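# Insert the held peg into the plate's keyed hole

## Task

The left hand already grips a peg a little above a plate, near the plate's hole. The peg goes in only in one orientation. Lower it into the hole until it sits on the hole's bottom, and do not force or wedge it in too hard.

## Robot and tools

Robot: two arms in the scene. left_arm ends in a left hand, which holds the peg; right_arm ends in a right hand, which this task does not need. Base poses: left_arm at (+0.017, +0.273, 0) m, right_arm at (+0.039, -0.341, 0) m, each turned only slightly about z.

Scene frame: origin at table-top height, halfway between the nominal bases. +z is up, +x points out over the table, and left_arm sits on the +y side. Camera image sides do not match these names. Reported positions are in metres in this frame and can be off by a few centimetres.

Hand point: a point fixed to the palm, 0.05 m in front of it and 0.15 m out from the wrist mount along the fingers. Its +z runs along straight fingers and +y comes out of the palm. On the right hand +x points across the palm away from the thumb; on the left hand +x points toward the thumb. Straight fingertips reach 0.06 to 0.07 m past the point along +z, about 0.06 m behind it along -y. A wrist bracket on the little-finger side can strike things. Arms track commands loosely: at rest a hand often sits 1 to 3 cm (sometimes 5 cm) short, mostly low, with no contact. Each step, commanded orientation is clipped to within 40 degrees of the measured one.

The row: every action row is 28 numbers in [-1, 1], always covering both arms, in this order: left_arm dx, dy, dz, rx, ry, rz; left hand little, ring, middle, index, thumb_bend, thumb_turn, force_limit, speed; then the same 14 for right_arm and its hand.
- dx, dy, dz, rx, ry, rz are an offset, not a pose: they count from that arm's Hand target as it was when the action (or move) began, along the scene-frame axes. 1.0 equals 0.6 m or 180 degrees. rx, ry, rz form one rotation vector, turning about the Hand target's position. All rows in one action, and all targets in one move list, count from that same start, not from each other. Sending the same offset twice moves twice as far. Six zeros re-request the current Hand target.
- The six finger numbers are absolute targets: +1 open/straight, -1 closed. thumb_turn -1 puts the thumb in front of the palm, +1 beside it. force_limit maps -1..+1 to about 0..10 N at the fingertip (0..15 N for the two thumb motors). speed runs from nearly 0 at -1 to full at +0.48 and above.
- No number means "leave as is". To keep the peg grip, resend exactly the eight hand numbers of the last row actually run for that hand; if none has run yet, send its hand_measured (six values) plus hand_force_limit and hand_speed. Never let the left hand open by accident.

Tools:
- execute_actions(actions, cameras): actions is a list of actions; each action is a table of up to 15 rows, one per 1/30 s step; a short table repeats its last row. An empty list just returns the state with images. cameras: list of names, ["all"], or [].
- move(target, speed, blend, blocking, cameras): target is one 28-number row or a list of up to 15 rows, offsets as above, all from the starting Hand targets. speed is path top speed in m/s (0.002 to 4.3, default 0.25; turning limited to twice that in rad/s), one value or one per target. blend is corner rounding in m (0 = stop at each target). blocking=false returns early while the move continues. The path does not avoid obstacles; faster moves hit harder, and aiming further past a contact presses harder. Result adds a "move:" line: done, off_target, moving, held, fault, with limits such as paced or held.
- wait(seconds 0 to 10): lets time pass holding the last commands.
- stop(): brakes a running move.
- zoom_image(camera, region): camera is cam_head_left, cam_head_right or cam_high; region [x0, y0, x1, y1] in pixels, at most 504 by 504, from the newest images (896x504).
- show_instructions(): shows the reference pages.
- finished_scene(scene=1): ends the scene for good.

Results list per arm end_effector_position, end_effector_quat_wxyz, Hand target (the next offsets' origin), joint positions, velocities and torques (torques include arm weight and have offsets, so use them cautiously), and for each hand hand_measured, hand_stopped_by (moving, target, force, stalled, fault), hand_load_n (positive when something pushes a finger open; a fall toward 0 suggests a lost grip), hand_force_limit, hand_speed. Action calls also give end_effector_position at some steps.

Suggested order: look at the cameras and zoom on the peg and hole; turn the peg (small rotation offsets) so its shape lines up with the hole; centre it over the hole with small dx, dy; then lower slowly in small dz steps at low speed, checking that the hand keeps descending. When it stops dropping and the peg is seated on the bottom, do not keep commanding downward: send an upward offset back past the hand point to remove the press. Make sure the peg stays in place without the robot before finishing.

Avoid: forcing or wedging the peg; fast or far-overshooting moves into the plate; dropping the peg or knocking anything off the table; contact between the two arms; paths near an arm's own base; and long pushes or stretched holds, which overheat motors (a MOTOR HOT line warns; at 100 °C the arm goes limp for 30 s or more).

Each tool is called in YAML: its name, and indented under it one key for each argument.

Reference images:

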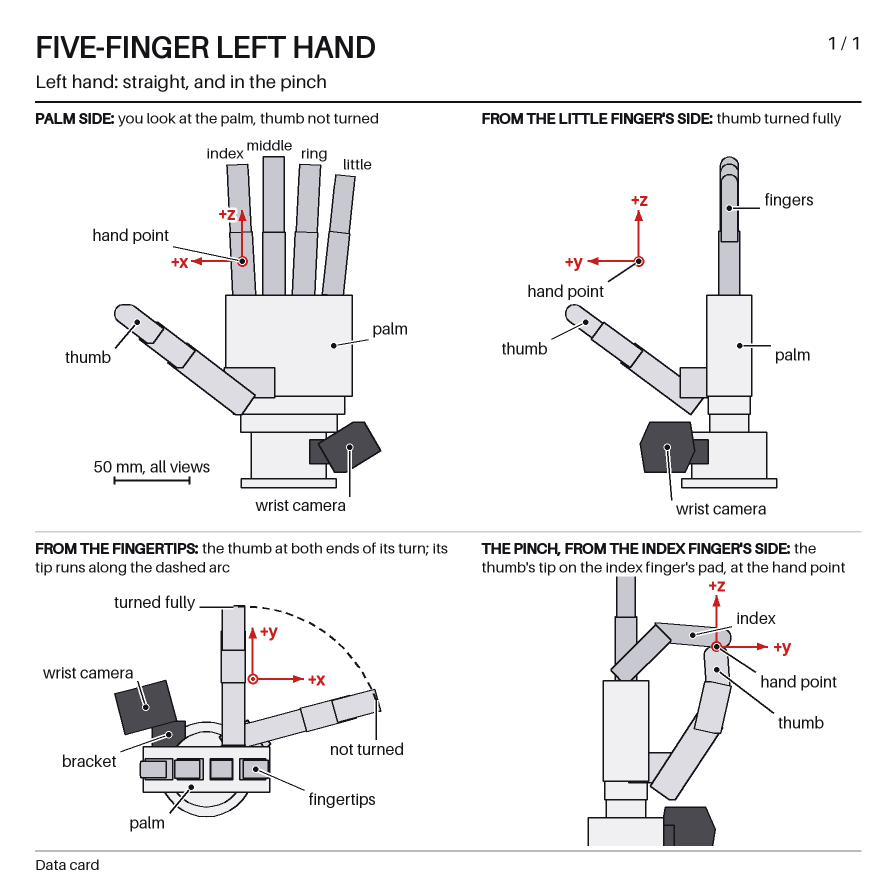

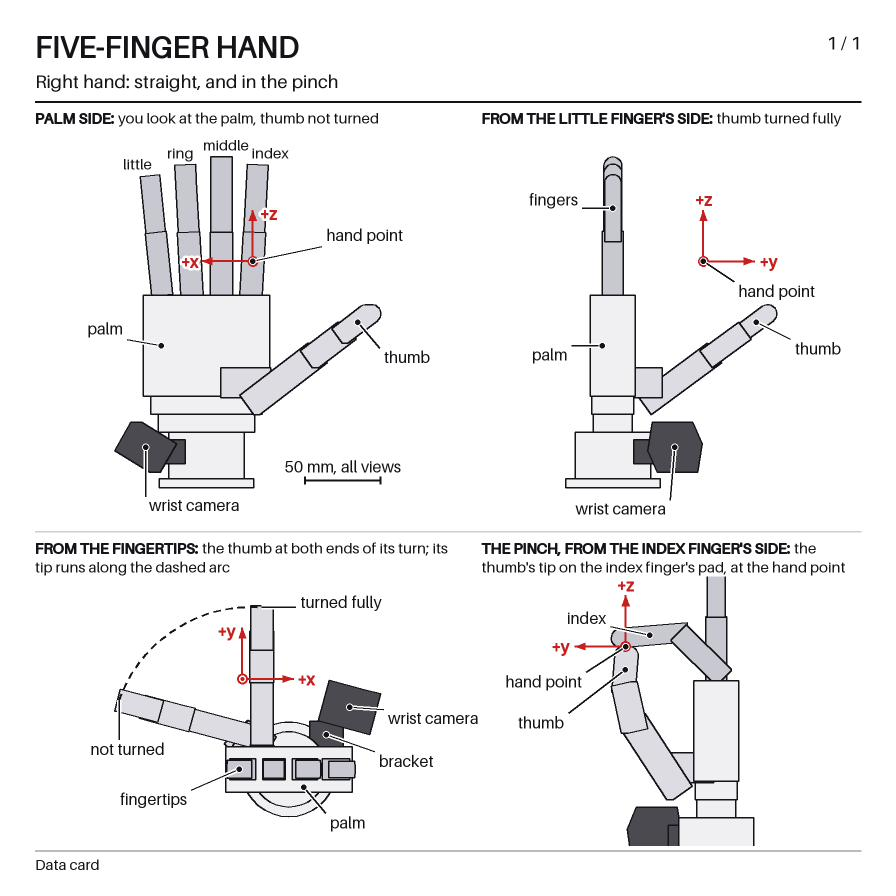

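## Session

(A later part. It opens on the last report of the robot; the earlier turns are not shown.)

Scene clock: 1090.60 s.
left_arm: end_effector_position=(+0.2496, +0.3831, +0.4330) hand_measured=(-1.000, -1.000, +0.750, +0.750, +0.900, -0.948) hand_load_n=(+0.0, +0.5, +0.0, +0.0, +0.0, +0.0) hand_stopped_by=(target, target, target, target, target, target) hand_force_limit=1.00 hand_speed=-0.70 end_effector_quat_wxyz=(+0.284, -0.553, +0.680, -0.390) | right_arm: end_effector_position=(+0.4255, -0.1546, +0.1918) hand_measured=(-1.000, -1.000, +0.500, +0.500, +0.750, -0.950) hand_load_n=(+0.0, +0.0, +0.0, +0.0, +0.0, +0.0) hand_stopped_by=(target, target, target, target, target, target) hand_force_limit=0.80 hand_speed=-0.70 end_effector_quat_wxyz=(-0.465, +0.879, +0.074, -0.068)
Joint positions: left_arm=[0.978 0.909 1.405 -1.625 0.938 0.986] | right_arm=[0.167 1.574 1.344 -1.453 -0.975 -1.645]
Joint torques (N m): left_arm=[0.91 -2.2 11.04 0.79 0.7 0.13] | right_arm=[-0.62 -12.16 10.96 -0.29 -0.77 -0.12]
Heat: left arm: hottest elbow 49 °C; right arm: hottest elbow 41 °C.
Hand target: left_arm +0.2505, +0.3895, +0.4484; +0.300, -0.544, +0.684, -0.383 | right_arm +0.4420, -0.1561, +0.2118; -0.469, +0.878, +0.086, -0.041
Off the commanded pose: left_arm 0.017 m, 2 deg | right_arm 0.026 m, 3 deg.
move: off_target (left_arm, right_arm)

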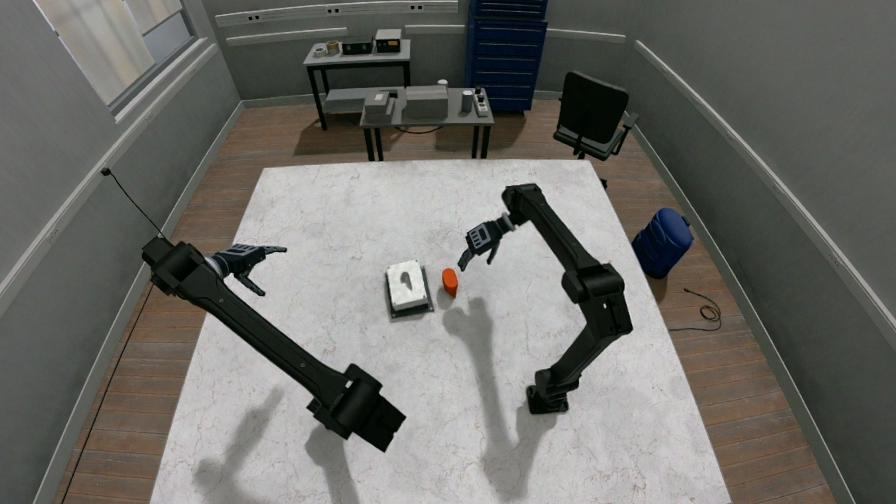

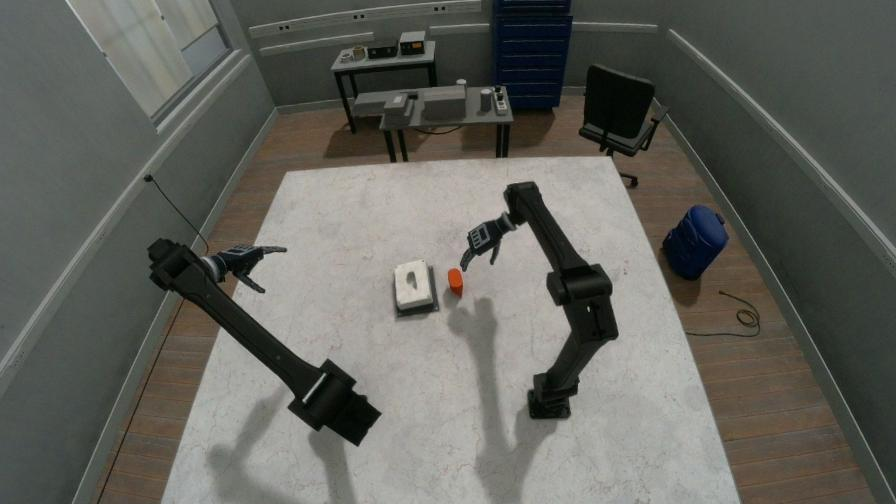

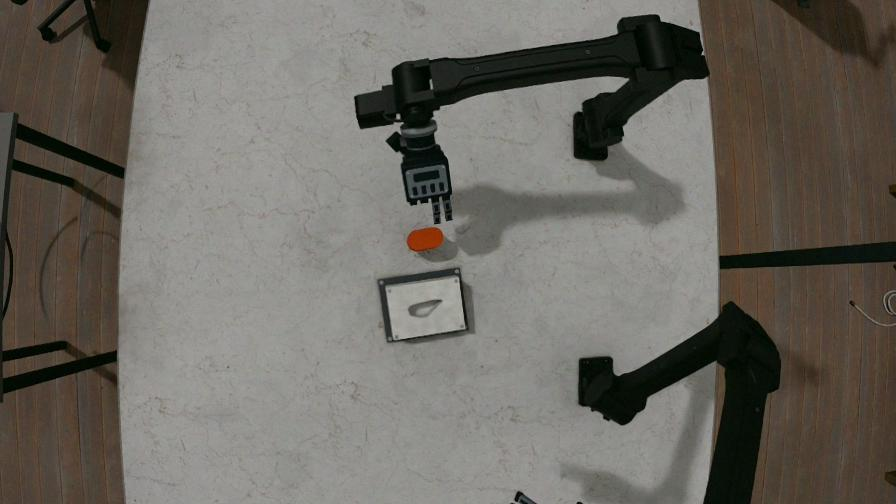

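move:
  target:
    - [0,0,0.0,0,0,0,-1,-1,0.75,0.75,0.9,-0.948,1.0,-0.7,0.0425,0.13,0,0,0,0,-1,-1,0.45,0.45,0.72,-0.95,0.8,-0.7]
    - [0,0,0.0,0,0,0,-1,-1,0.75,0.75,0.9,-0.948,1.0,-0.7,0.0425,0.13,-0.12,0,0,0,-1,-1,0.45,0.45,0.72,-0.95,0.8,-0.7]
  speed: [0.15,0.1]
  blend: 0.01
  cameras: ["all"]

zoom_image:
  camera: "cam_head_left"
  region: [430, 230, 480, 290]

zoom_image:
  camera: "cam_high"
  region: [380, 180, 470, 270]

Scene clock: 1117.70 s.
left_arm: end_effector_position=(+0.2496, +0.3831, +0.4330) hand_measured=(-1.000, -1.000, +0.750, +0.750, +0.900, -0.948) hand_load_n=(+0.0, +0.0, +0.0, +0.0, +0.0, +0.0) hand_stopped_by=(target, target, target, target, target, target) hand_force_limit=1.00 hand_speed=-0.70 end_effector_quat_wxyz=(+0.284, -0.553, +0.680, -0.390) | right_arm: end_effector_position=(+0.4655, -0.0836, +0.1422) hand_measured=(-1.000, -1.000, +0.450, +0.450, +0.720, -0.950) hand_load_n=(+0.0, +0.0, +0.0, +0.0, +0.0, +0.0) hand_stopped_by=(target, target, target, target, target, target) hand_force_limit=0.80 hand_speed=-0.70 end_effector_quat_wxyz=(-0.469, +0.878, +0.085, -0.040)
Joint positions: left_arm=[0.978 0.909 1.405 -1.625 0.938 0.986] | right_arm=[0.294 1.672 1.334 -1.088 -0.974 -1.408]
Joint torques (N m): left_arm=[0.91 -2.14 11.04 0.79 0.7 0.14] | right_arm=[0.91 -12.57 8.02 1.06 -0.57 0.09]
Heat: left arm: hottest elbow 49 °C; right arm: hottest elbow 44 °C.
Hand target: left_arm +0.2505, +0.3895, +0.4484; +0.300, -0.544, +0.684, -0.383 | right_arm +0.4676, -0.0781, +0.1398; -0.469, +0.878, +0.086, -0.041
Off the commanded pose: left_arm 0.017 m, 2 deg | right_arm 0.006 m, 0 deg.
move: off_target (left_arm)

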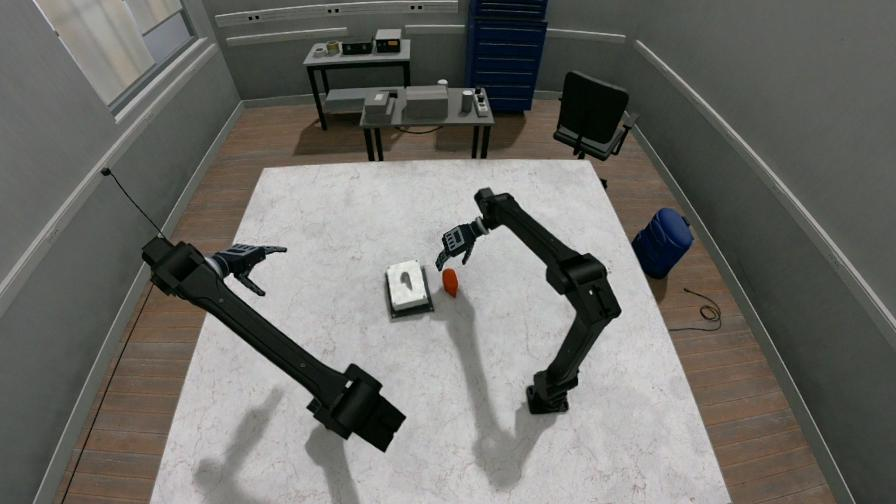

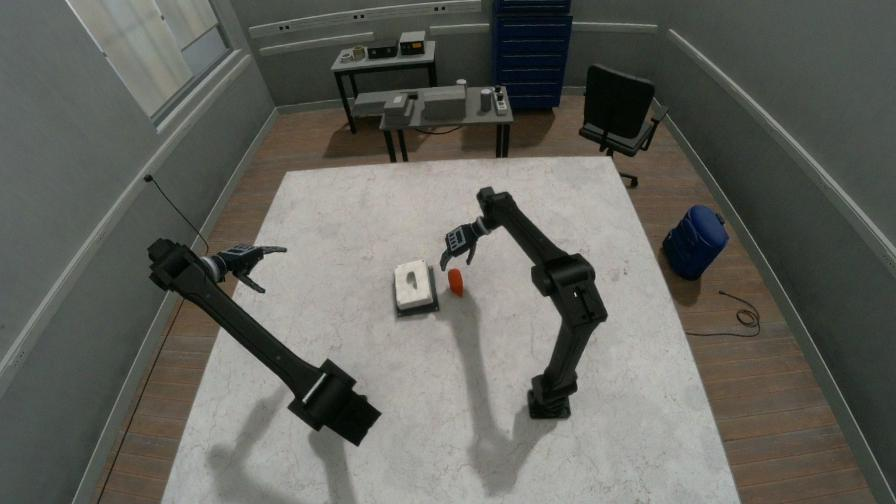

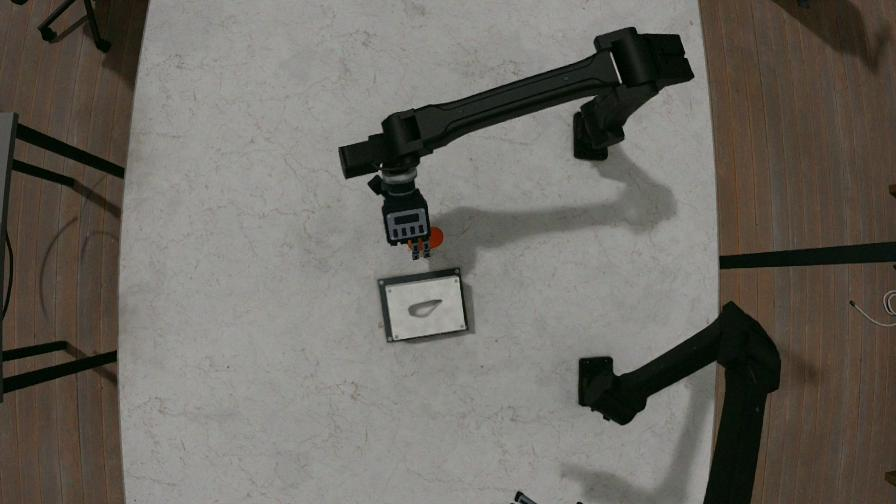

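Scaled by 8.400 from the camera's 896x504 image, which has a finer 1280x720 frame.

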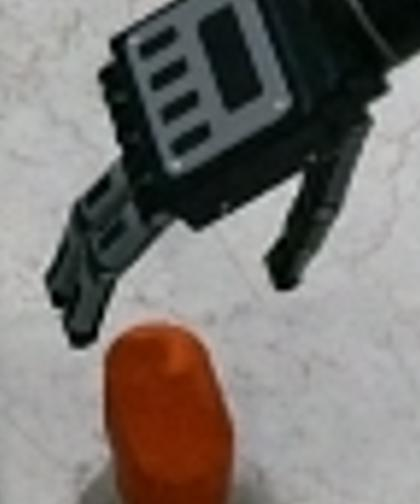

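Scaled by 5.600 from the camera's 896x504 image, which has a finer 1280x720 frame.

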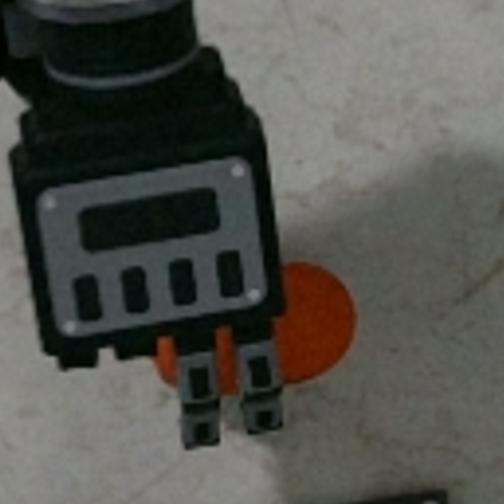

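move:
  target: [0,0,0.0,0,0,0,-1,-1,0.75,0.75,0.9,-0.948,1.0,-0.7,-0.007,0.0035,-0.04,0,0,0,-1,-1,0.45,0.45,0.72,-0.95,0.8,-0.7]
  speed: 0.08
  cameras: ["cam_head_left","cam_head_right","cam_high"]

zoom_image:
  camera: "cam_head_left"
  region: [430, 240, 480, 300]

zoom_image:
  camera: "cam_high"
  region: [380, 180, 470, 270]

Scene clock: 1125.23 s.
left_arm: end_effector_position=(+0.2496, +0.3831, +0.4330) hand_measured=(-1.000, -1.000, +0.750, +0.750, +0.900, -0.948) hand_load_n=(+0.0, +0.0, +0.0, +0.0, +0.0, +0.0) hand_stopped_by=(target, target, target, target, target, target) hand_force_limit=1.00 hand_speed=-0.70 end_effector_quat_wxyz=(+0.284, -0.553, +0.680, -0.390) | right_arm: end_effector_position=(+0.4631, -0.0825, +0.1213) hand_measured=(-1.000, -1.000, +0.450, +0.450, +0.720, -0.950) hand_load_n=(+0.0, +0.0, +0.0, +0.0, +0.0, +0.0) hand_stopped_by=(target, target, target, target, target, target) hand_force_limit=0.80 hand_speed=-0.70 end_effector_quat_wxyz=(-0.470, +0.878, +0.086, -0.036)
Joint positions: left_arm=[0.978 0.909 1.405 -1.625 0.938 0.986] | right_arm=[0.297 1.68 1.286 -1.015 -0.973 -1.397]
Joint torques (N m): left_arm=[0.91 -2.14 11.04 0.8 0.7 0.14] | right_arm=[1.14 -11.75 7.72 1.02 -0.55 0.06]
Heat: left arm: hottest elbow 49 °C; right arm: hottest elbow 43 °C.
Hand target: left_arm +0.2505, +0.3895, +0.4484; +0.300, -0.544, +0.684, -0.383 | right_arm +0.4634, -0.0759, +0.1159; -0.469, +0.878, +0.087, -0.041
Off the commanded pose: left_arm 0.017 m, 2 deg | right_arm 0.009 m, 1 deg.
move: off_target (left_arm)

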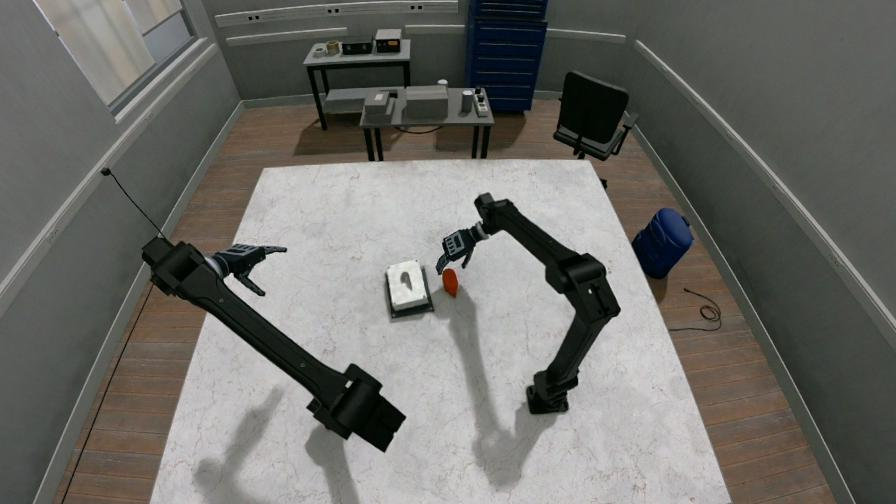

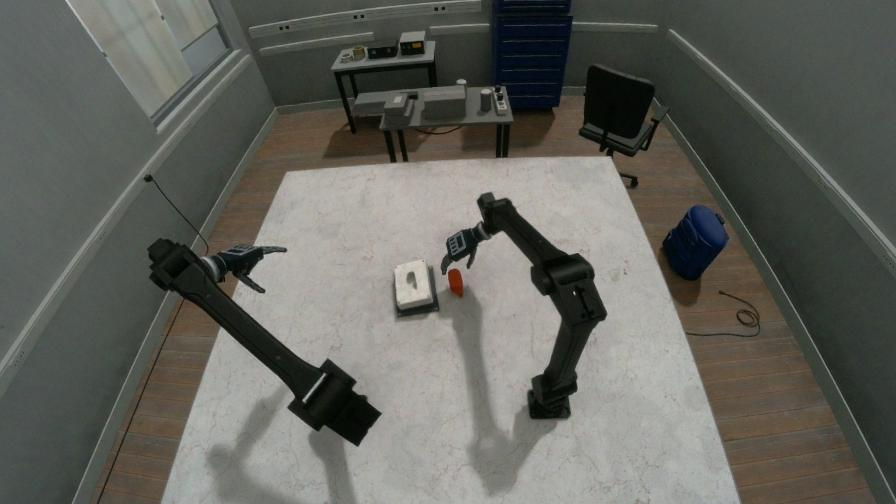

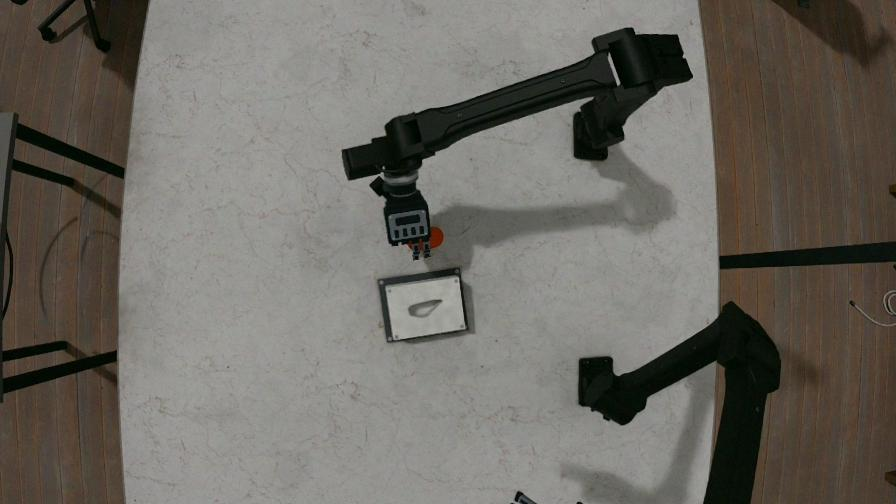

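Scaled by 8.400 from the camera's 896x504 image, which has a finer 1280x720 frame.

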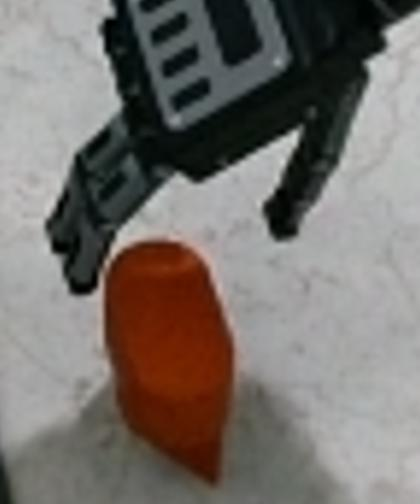

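Scaled by 5.600 from the camera's 896x504 image, which has a finer 1280x720 frame.

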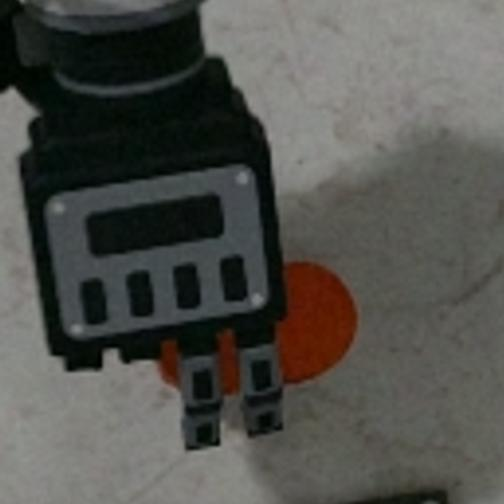

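move:
  target: [0,0,0,0,0,0,-1,-1,0.75,0.75,0.9,-0.948,1.0,-0.7,-0.0083,0.01,-0.035,0,0,0,-1,-1,0.45,0.45,0.72,-0.95,0.8,-0.7]
  speed: 0.08
  cameras: ["all"]

Scene clock: 1145.50 s.
left_arm: end_effector_position=(+0.2496, +0.3831, +0.4330) hand_measured=(-1.000, -1.000, +0.750, +0.750, +0.900, -0.948) hand_load_n=(+0.0, +0.0, +0.0, +0.0, +0.0, +0.0) hand_stopped_by=(target, target, target, target, target, target) hand_force_limit=1.00 hand_speed=-0.70 end_effector_quat_wxyz=(+0.284, -0.553, +0.680, -0.390) | right_arm: end_effector_position=(+0.4587, -0.0771, +0.1001) hand_measured=(-1.000, -1.000, +0.450, +0.450, +0.720, -0.950) hand_load_n=(+0.0, +0.0, +0.0, +0.0, +0.5, +0.0) hand_stopped_by=(target, target, target, target, target, target) hand_force_limit=0.80 hand_speed=-0.70 end_effector_quat_wxyz=(-0.470, +0.878, +0.085, -0.037)
Joint positions: left_arm=[0.978 0.909 1.405 -1.625 0.938 0.986] | right_arm=[0.31 1.694 1.242 -0.938 -0.971 -1.372]
Joint torques (N m): left_arm=[0.97 -2.14 11.04 0.8 0.71 0.14] | right_arm=[1.26 -11.93 7.58 1.03 -0.54 0.05]
Heat: left arm: hottest elbow 49 °C; right arm: hottest elbow 41 °C.
Hand target: left_arm +0.2505, +0.3895, +0.4484; +0.300, -0.544, +0.684, -0.383 | right_arm +0.4584, -0.0700, +0.0948; -0.469, +0.878, +0.086, -0.041
Off the commanded pose: left_arm 0.017 m, 2 deg | right_arm 0.009 m, 1 deg.
move: off_target (left_arm)

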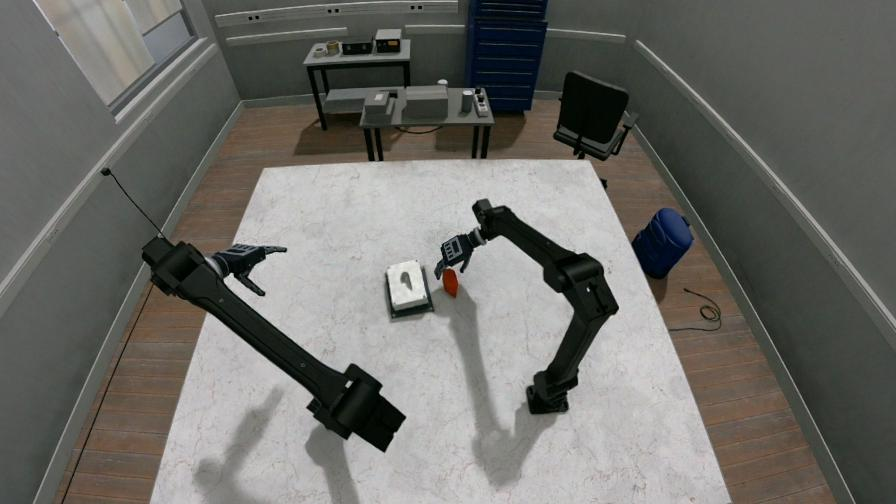

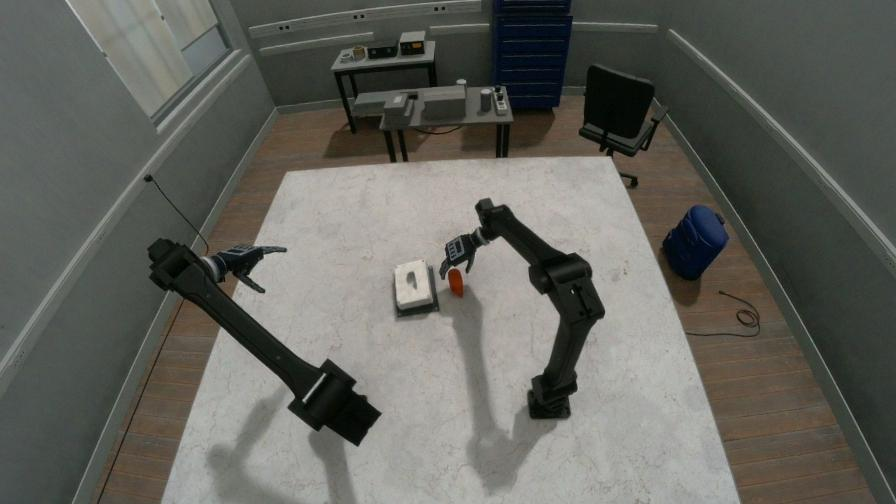

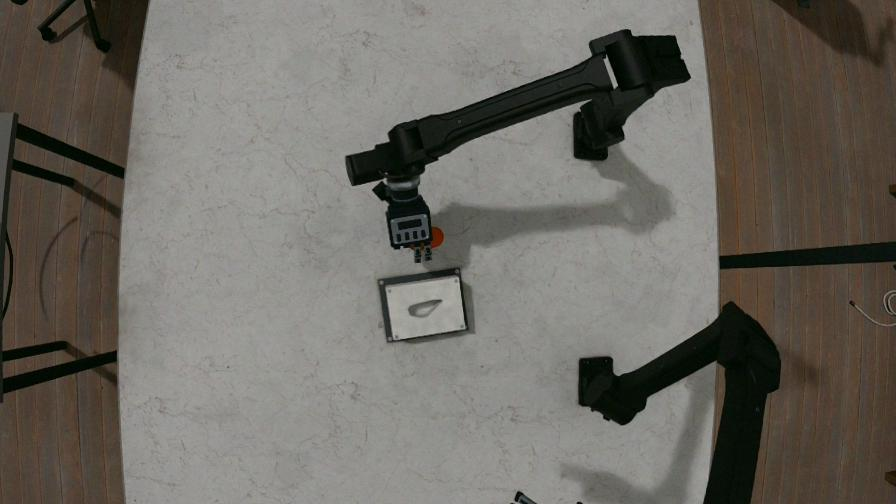

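zoom_image:
  camera: "cam_high"
  region: [380, 180, 480, 280]

zoom_image:
  camera: "cam_head_left"
  region: [420, 220, 510, 310]

zoom_image:
  camera: "cam_head_right"
  region: [420, 220, 510, 310]

Scaled by 5.040 from the camera's 896x504 image, which has a finer 1280x720 frame.

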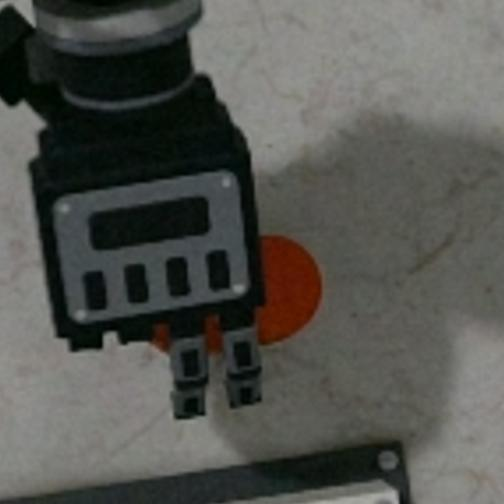

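Scaled by 5.600 from the camera's 896x504 image, which has a finer 1280x720 frame.

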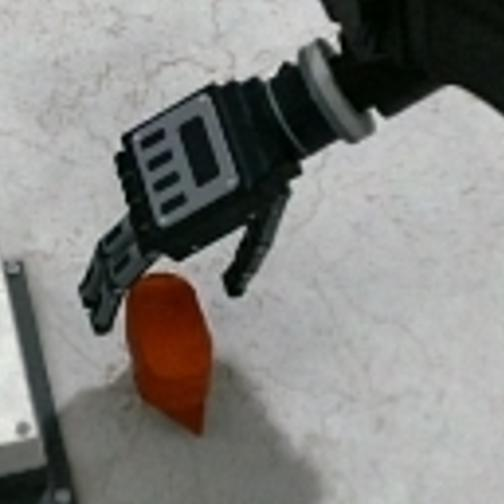

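Scaled by 5.600 from the camera's 896x504 image, which has a finer 1280x720 frame.

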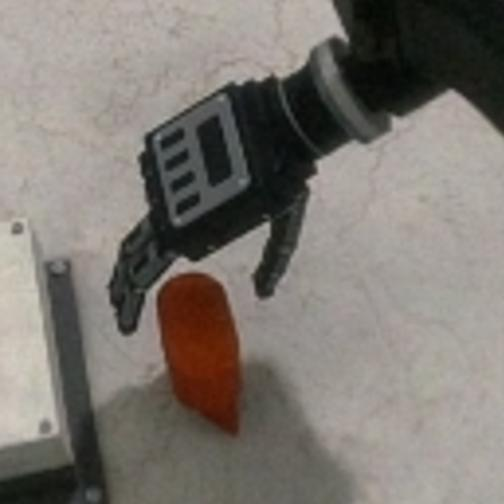

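move:
  target: [0,0,0,0,0,0,-1,-1,0.75,0.75,0.9,-0.948,1.0,-0.7,-0.0117,0.0,-0.037,0,0,0,-1,-1,0.45,0.45,0.72,-0.95,0.8,-0.7]
  speed: 0.06
  cameras: ["all"]

zoom_image:
  camera: "cam_high"
  region: [380, 180, 480, 280]

zoom_image:
  camera: "cam_head_left"
  region: [420, 240, 480, 300]

zoom_image:
  camera: "cam_head_right"
  region: [425, 240, 485, 300]

Scene clock: 1158.83 s.
left_arm: end_effector_position=(+0.2496, +0.3831, +0.4330) hand_measured=(-1.000, -1.000, +0.750, +0.750, +0.900, -0.948) hand_load_n=(+0.0, +0.0, +0.0, +0.0, +0.0, +0.0) hand_stopped_by=(target, target, target, target, target, target) hand_force_limit=1.00 hand_speed=-0.70 end_effector_quat_wxyz=(+0.284, -0.553, +0.680, -0.390) | right_arm: end_effector_position=(+0.4523, -0.0774, +0.0779) hand_measured=(-1.000, -1.000, +0.450, +0.450, +0.720, -0.950) hand_load_n=(+0.0, +0.0, -0.5, +0.0, +0.0, +0.5) hand_stopped_by=(target, target, target, target, target, target) hand_force_limit=0.80 hand_speed=-0.70 end_effector_quat_wxyz=(-0.470, +0.878, +0.084, -0.036)
Joint positions: left_arm=[0.978 0.909 1.405 -1.625 0.938 0.986] | right_arm=[0.314 1.705 1.191 -0.869 -0.97 -1.364]
Joint torques (N m): left_arm=[0.91 -2.14 11.04 0.8 0.7 0.14] | right_arm=[1.32 -11.75 7.36 1.17 -0.55 0.12]
Heat: left arm: hottest elbow 49 °C; right arm: hottest elbow 40 °C.
Hand target: left_arm +0.2505, +0.3895, +0.4484; +0.300, -0.544, +0.684, -0.383 | right_arm +0.4514, -0.0699, +0.0726; -0.469, +0.878, +0.086, -0.041
Off the commanded pose: left_arm 0.017 m, 2 deg | right_arm 0.009 m, 1 deg.
move: off_target (left_arm)

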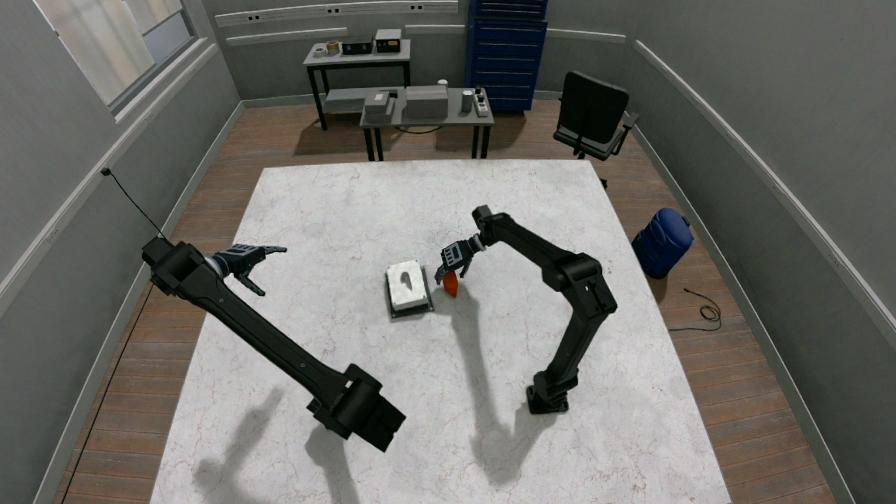

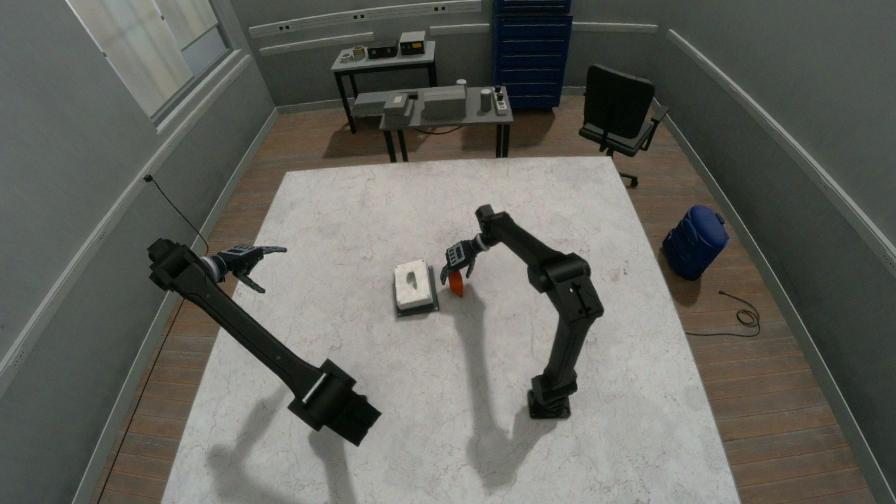

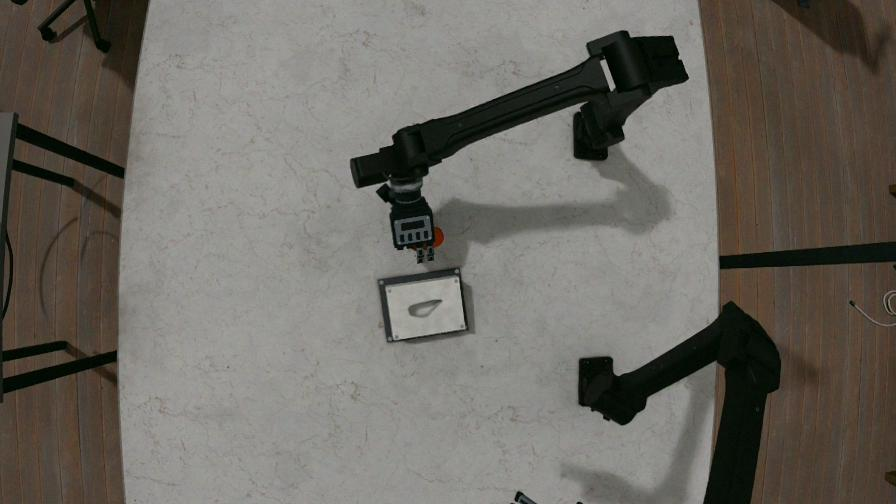

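Scaled by 5.040 from the camera's 896x504 image, which has a finer 1280x720 frame.

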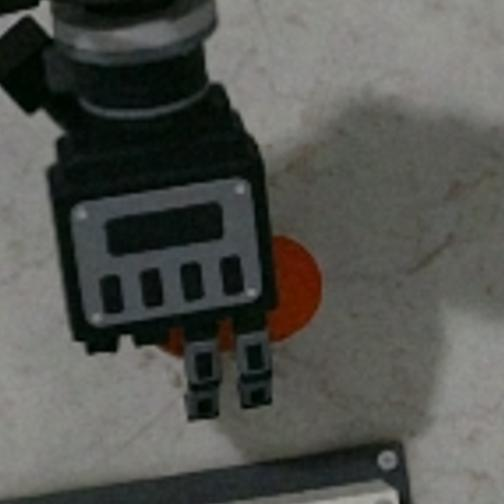

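Scaled by 8.400 from the camera's 896x504 image, which has a finer 1280x720 frame.

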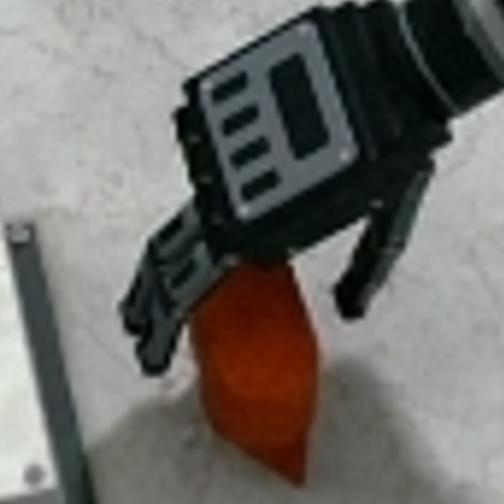

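Scaled by 8.400 from the camera's 896x504 image, which has a finer 1280x720 frame.

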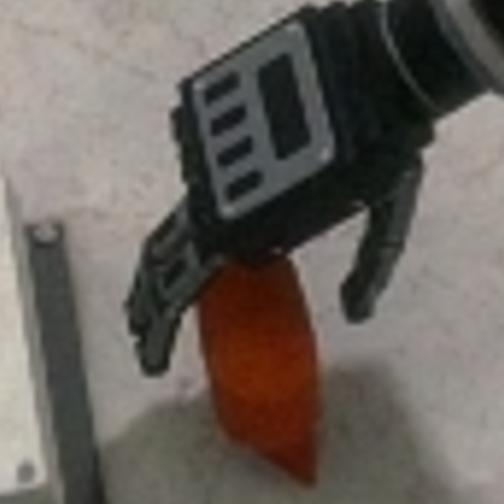

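move:
  target: [0,0,0,0,0,0,-1,-1,0.75,0.75,0.9,-0.948,1.0,-0.7,0,0,0,0,0,0,-1,-1,0.35,0.35,0.55,-0.95,-0.6,-0.8]
  cameras: ["all"]

zoom_image:
  camera: "cam_head_left"
  region: [420, 240, 480, 300]

zoom_image:
  camera: "cam_head_right"
  region: [425, 240, 485, 300]

Scene clock: 1163.40 s.
left_arm: end_effector_position=(+0.2496, +0.3831, +0.4330) hand_measured=(-1.000, -1.000, +0.750, +0.750, +0.900, -0.948) hand_load_n=(+0.0, +0.0, +0.0, +0.0, +0.0, +0.0) hand_stopped_by=(target, target, target, target, target, target) hand_force_limit=1.00 hand_speed=-0.70 end_effector_quat_wxyz=(+0.284, -0.553, +0.680, -0.390) | right_arm: end_effector_position=(+0.4523, -0.0774, +0.0779) hand_measured=(-1.000, -1.000, +0.350, +0.350, +0.550, -0.950) hand_load_n=(+0.0, +0.0, +0.0, +0.0, +0.0, +0.0) hand_stopped_by=(target, target, target, target, target, target) hand_force_limit=-0.60 hand_speed=-0.80 end_effector_quat_wxyz=(-0.470, +0.878, +0.084, -0.036)
Joint positions: left_arm=[0.978 0.909 1.405 -1.625 0.938 0.986] | right_arm=[0.314 1.705 1.191 -0.869 -0.97 -1.363]
Joint torques (N m): left_arm=[0.91 -2.14 11.06 0.8 0.7 0.14] | right_arm=[1.32 -11.75 7.36 1.17 -0.55 0.09]
Heat: left arm: hottest elbow 49 °C; right arm: hottest elbow 40 °C.
Hand target: left_arm +0.2505, +0.3895, +0.4484; +0.300, -0.544, +0.684, -0.383 | right_arm +0.4514, -0.0699, +0.0726; -0.469, +0.878, +0.086, -0.041
Off the commanded pose: left_arm 0.017 m, 2 deg | right_arm 0.009 m, 1 deg.
move: off_target (left_arm)

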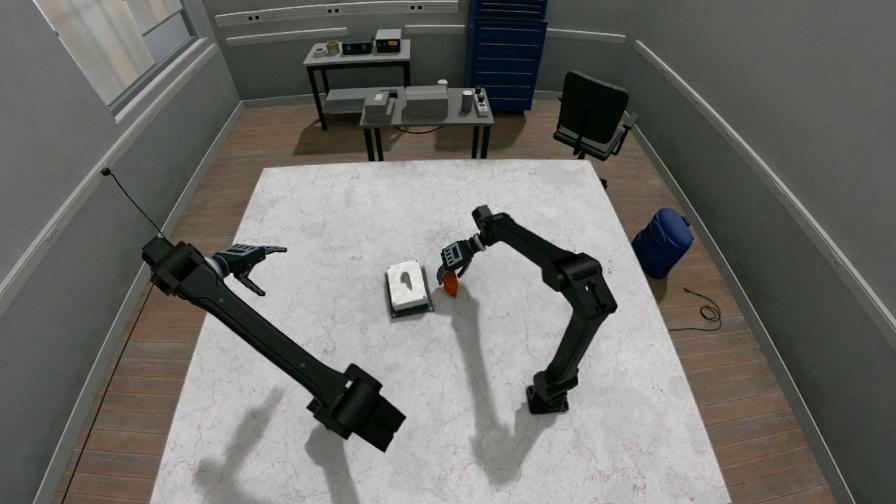

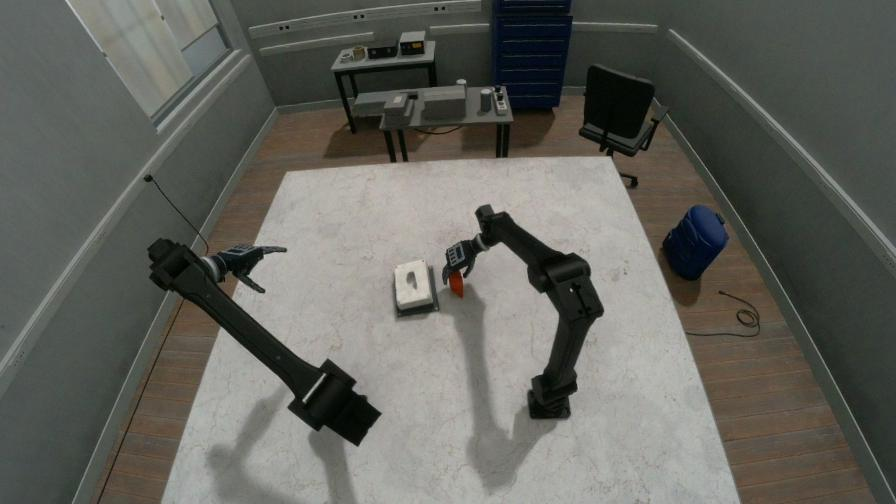

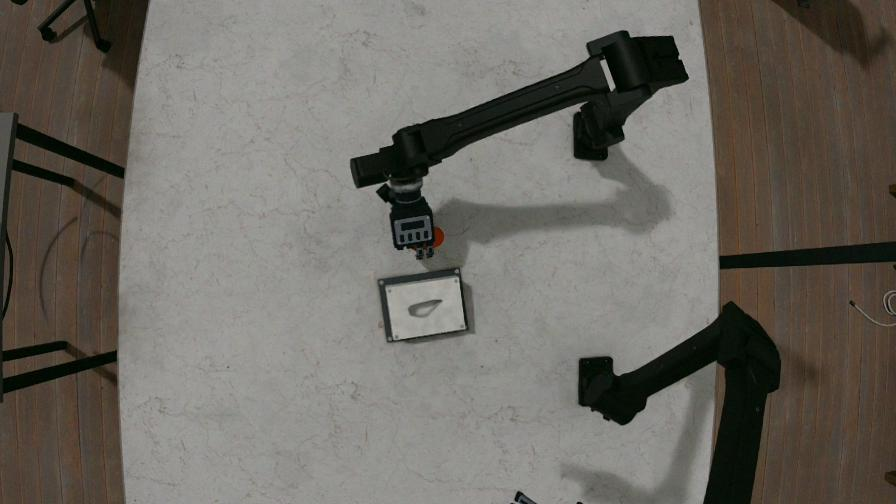

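Scaled by 8.400 from the camera's 896x504 image, which has a finer 1280x720 frame.

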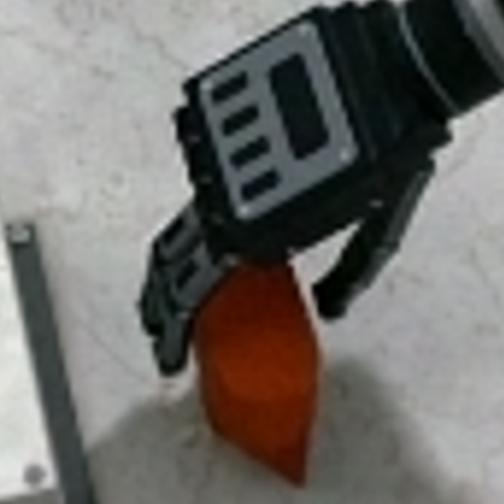

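Scaled by 8.400 from the camera's 896x504 image, which has a finer 1280x720 frame.

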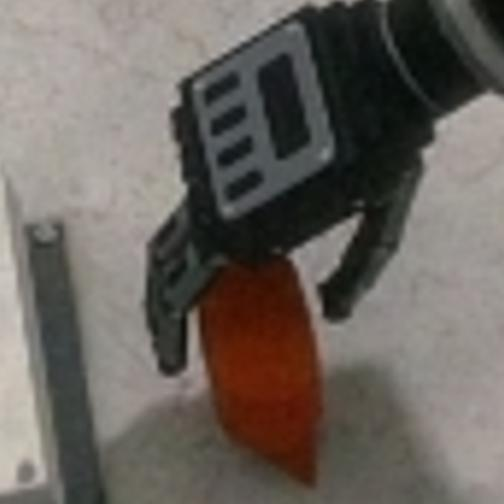

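move:
  target: [0,0,0,0,0,0,-1,-1,0.75,0.75,0.9,-0.948,1.0,-0.7,0,0,0,0,0,0,-1,-1,0.05,0.05,0.2,-0.95,-0.8,-0.88]
  cameras: ["all"]

zoom_image:
  camera: "cam_head_left"
  region: [420, 240, 480, 300]

zoom_image:
  camera: "cam_high"
  region: [380, 180, 480, 280]

Scene clock: 1168.53 s.
left_arm: end_effector_position=(+0.2496, +0.3831, +0.4330) hand_measured=(-1.000, -1.000, +0.750, +0.750, +0.900, -0.948) hand_load_n=(+0.0, +0.0, +0.0, +0.0, +0.0, +0.0) hand_stopped_by=(target, target, target, target, target, target) hand_force_limit=1.00 hand_speed=-0.70 end_effector_quat_wxyz=(+0.284, -0.553, +0.680, -0.390) | right_arm: end_effector_position=(+0.4522, -0.0769, +0.0779) hand_measured=(-1.000, -1.000, +0.196, +0.186, +0.472, -0.950) hand_load_n=(+0.0, +0.0, +0.5, +3.0, +3.5, -0.5) hand_stopped_by=(target, target, force, force, force, target) hand_force_limit=-0.80 hand_speed=-0.88 end_effector_quat_wxyz=(-0.470, +0.878, +0.085, -0.036)
Joint positions: left_arm=[0.978 0.909 1.405 -1.625 0.938 0.986] | right_arm=[0.315 1.705 1.191 -0.869 -0.97 -1.363]
Joint torques (N m): left_arm=[0.91 -2.14 11.04 0.8 0.7 0.13] | right_arm=[1.26 -11.75 7.38 1.13 -0.55 0.08]
Heat: left arm: hottest elbow 49 °C; right arm: hottest elbow 40 °C.
Hand target: left_arm +0.2505, +0.3895, +0.4484; +0.300, -0.544, +0.684, -0.383 | right_arm +0.4515, -0.0700, +0.0726; -0.469, +0.878, +0.086, -0.041
Off the commanded pose: left_arm 0.017 m, 2 deg | right_arm 0.009 m, 1 deg.
move: off_target (left_arm)

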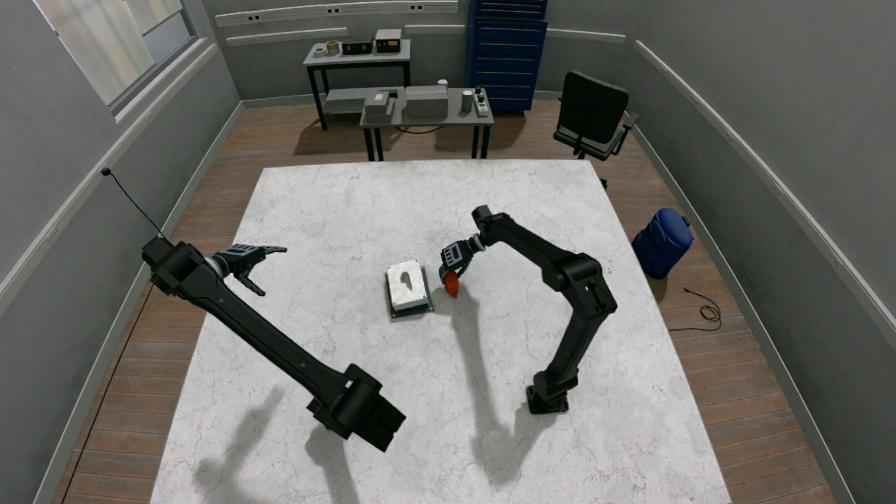

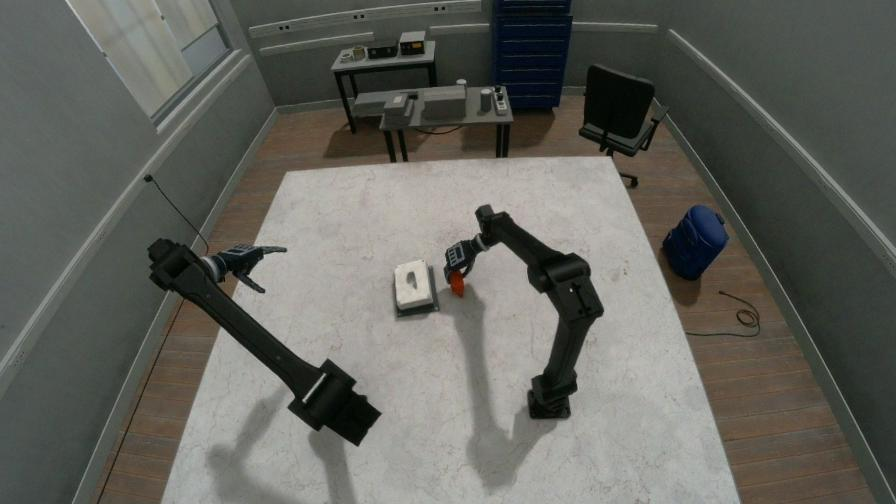

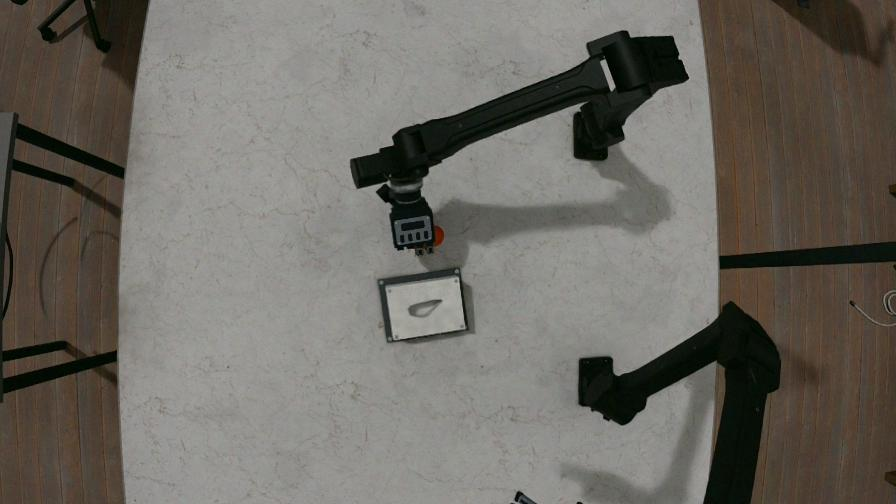

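Scaled by 8.400 from the camera's 896x504 image, which has a finer 1280x720 frame.

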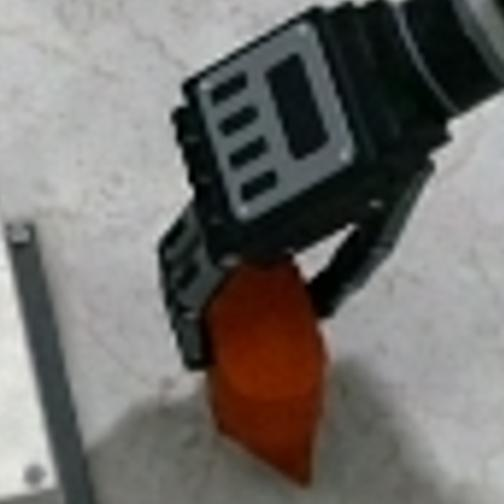

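Scaled by 5.040 from the camera's 896x504 image, which has a finer 1280x720 frame.

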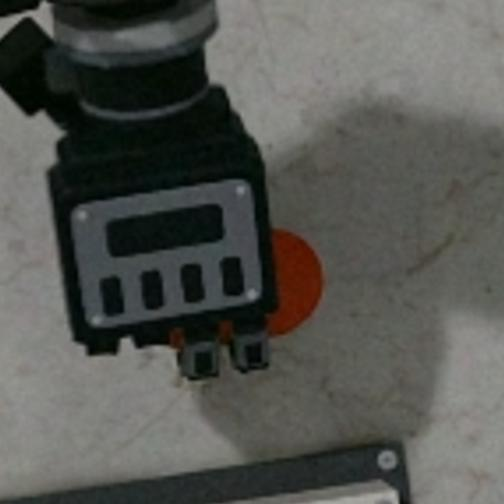

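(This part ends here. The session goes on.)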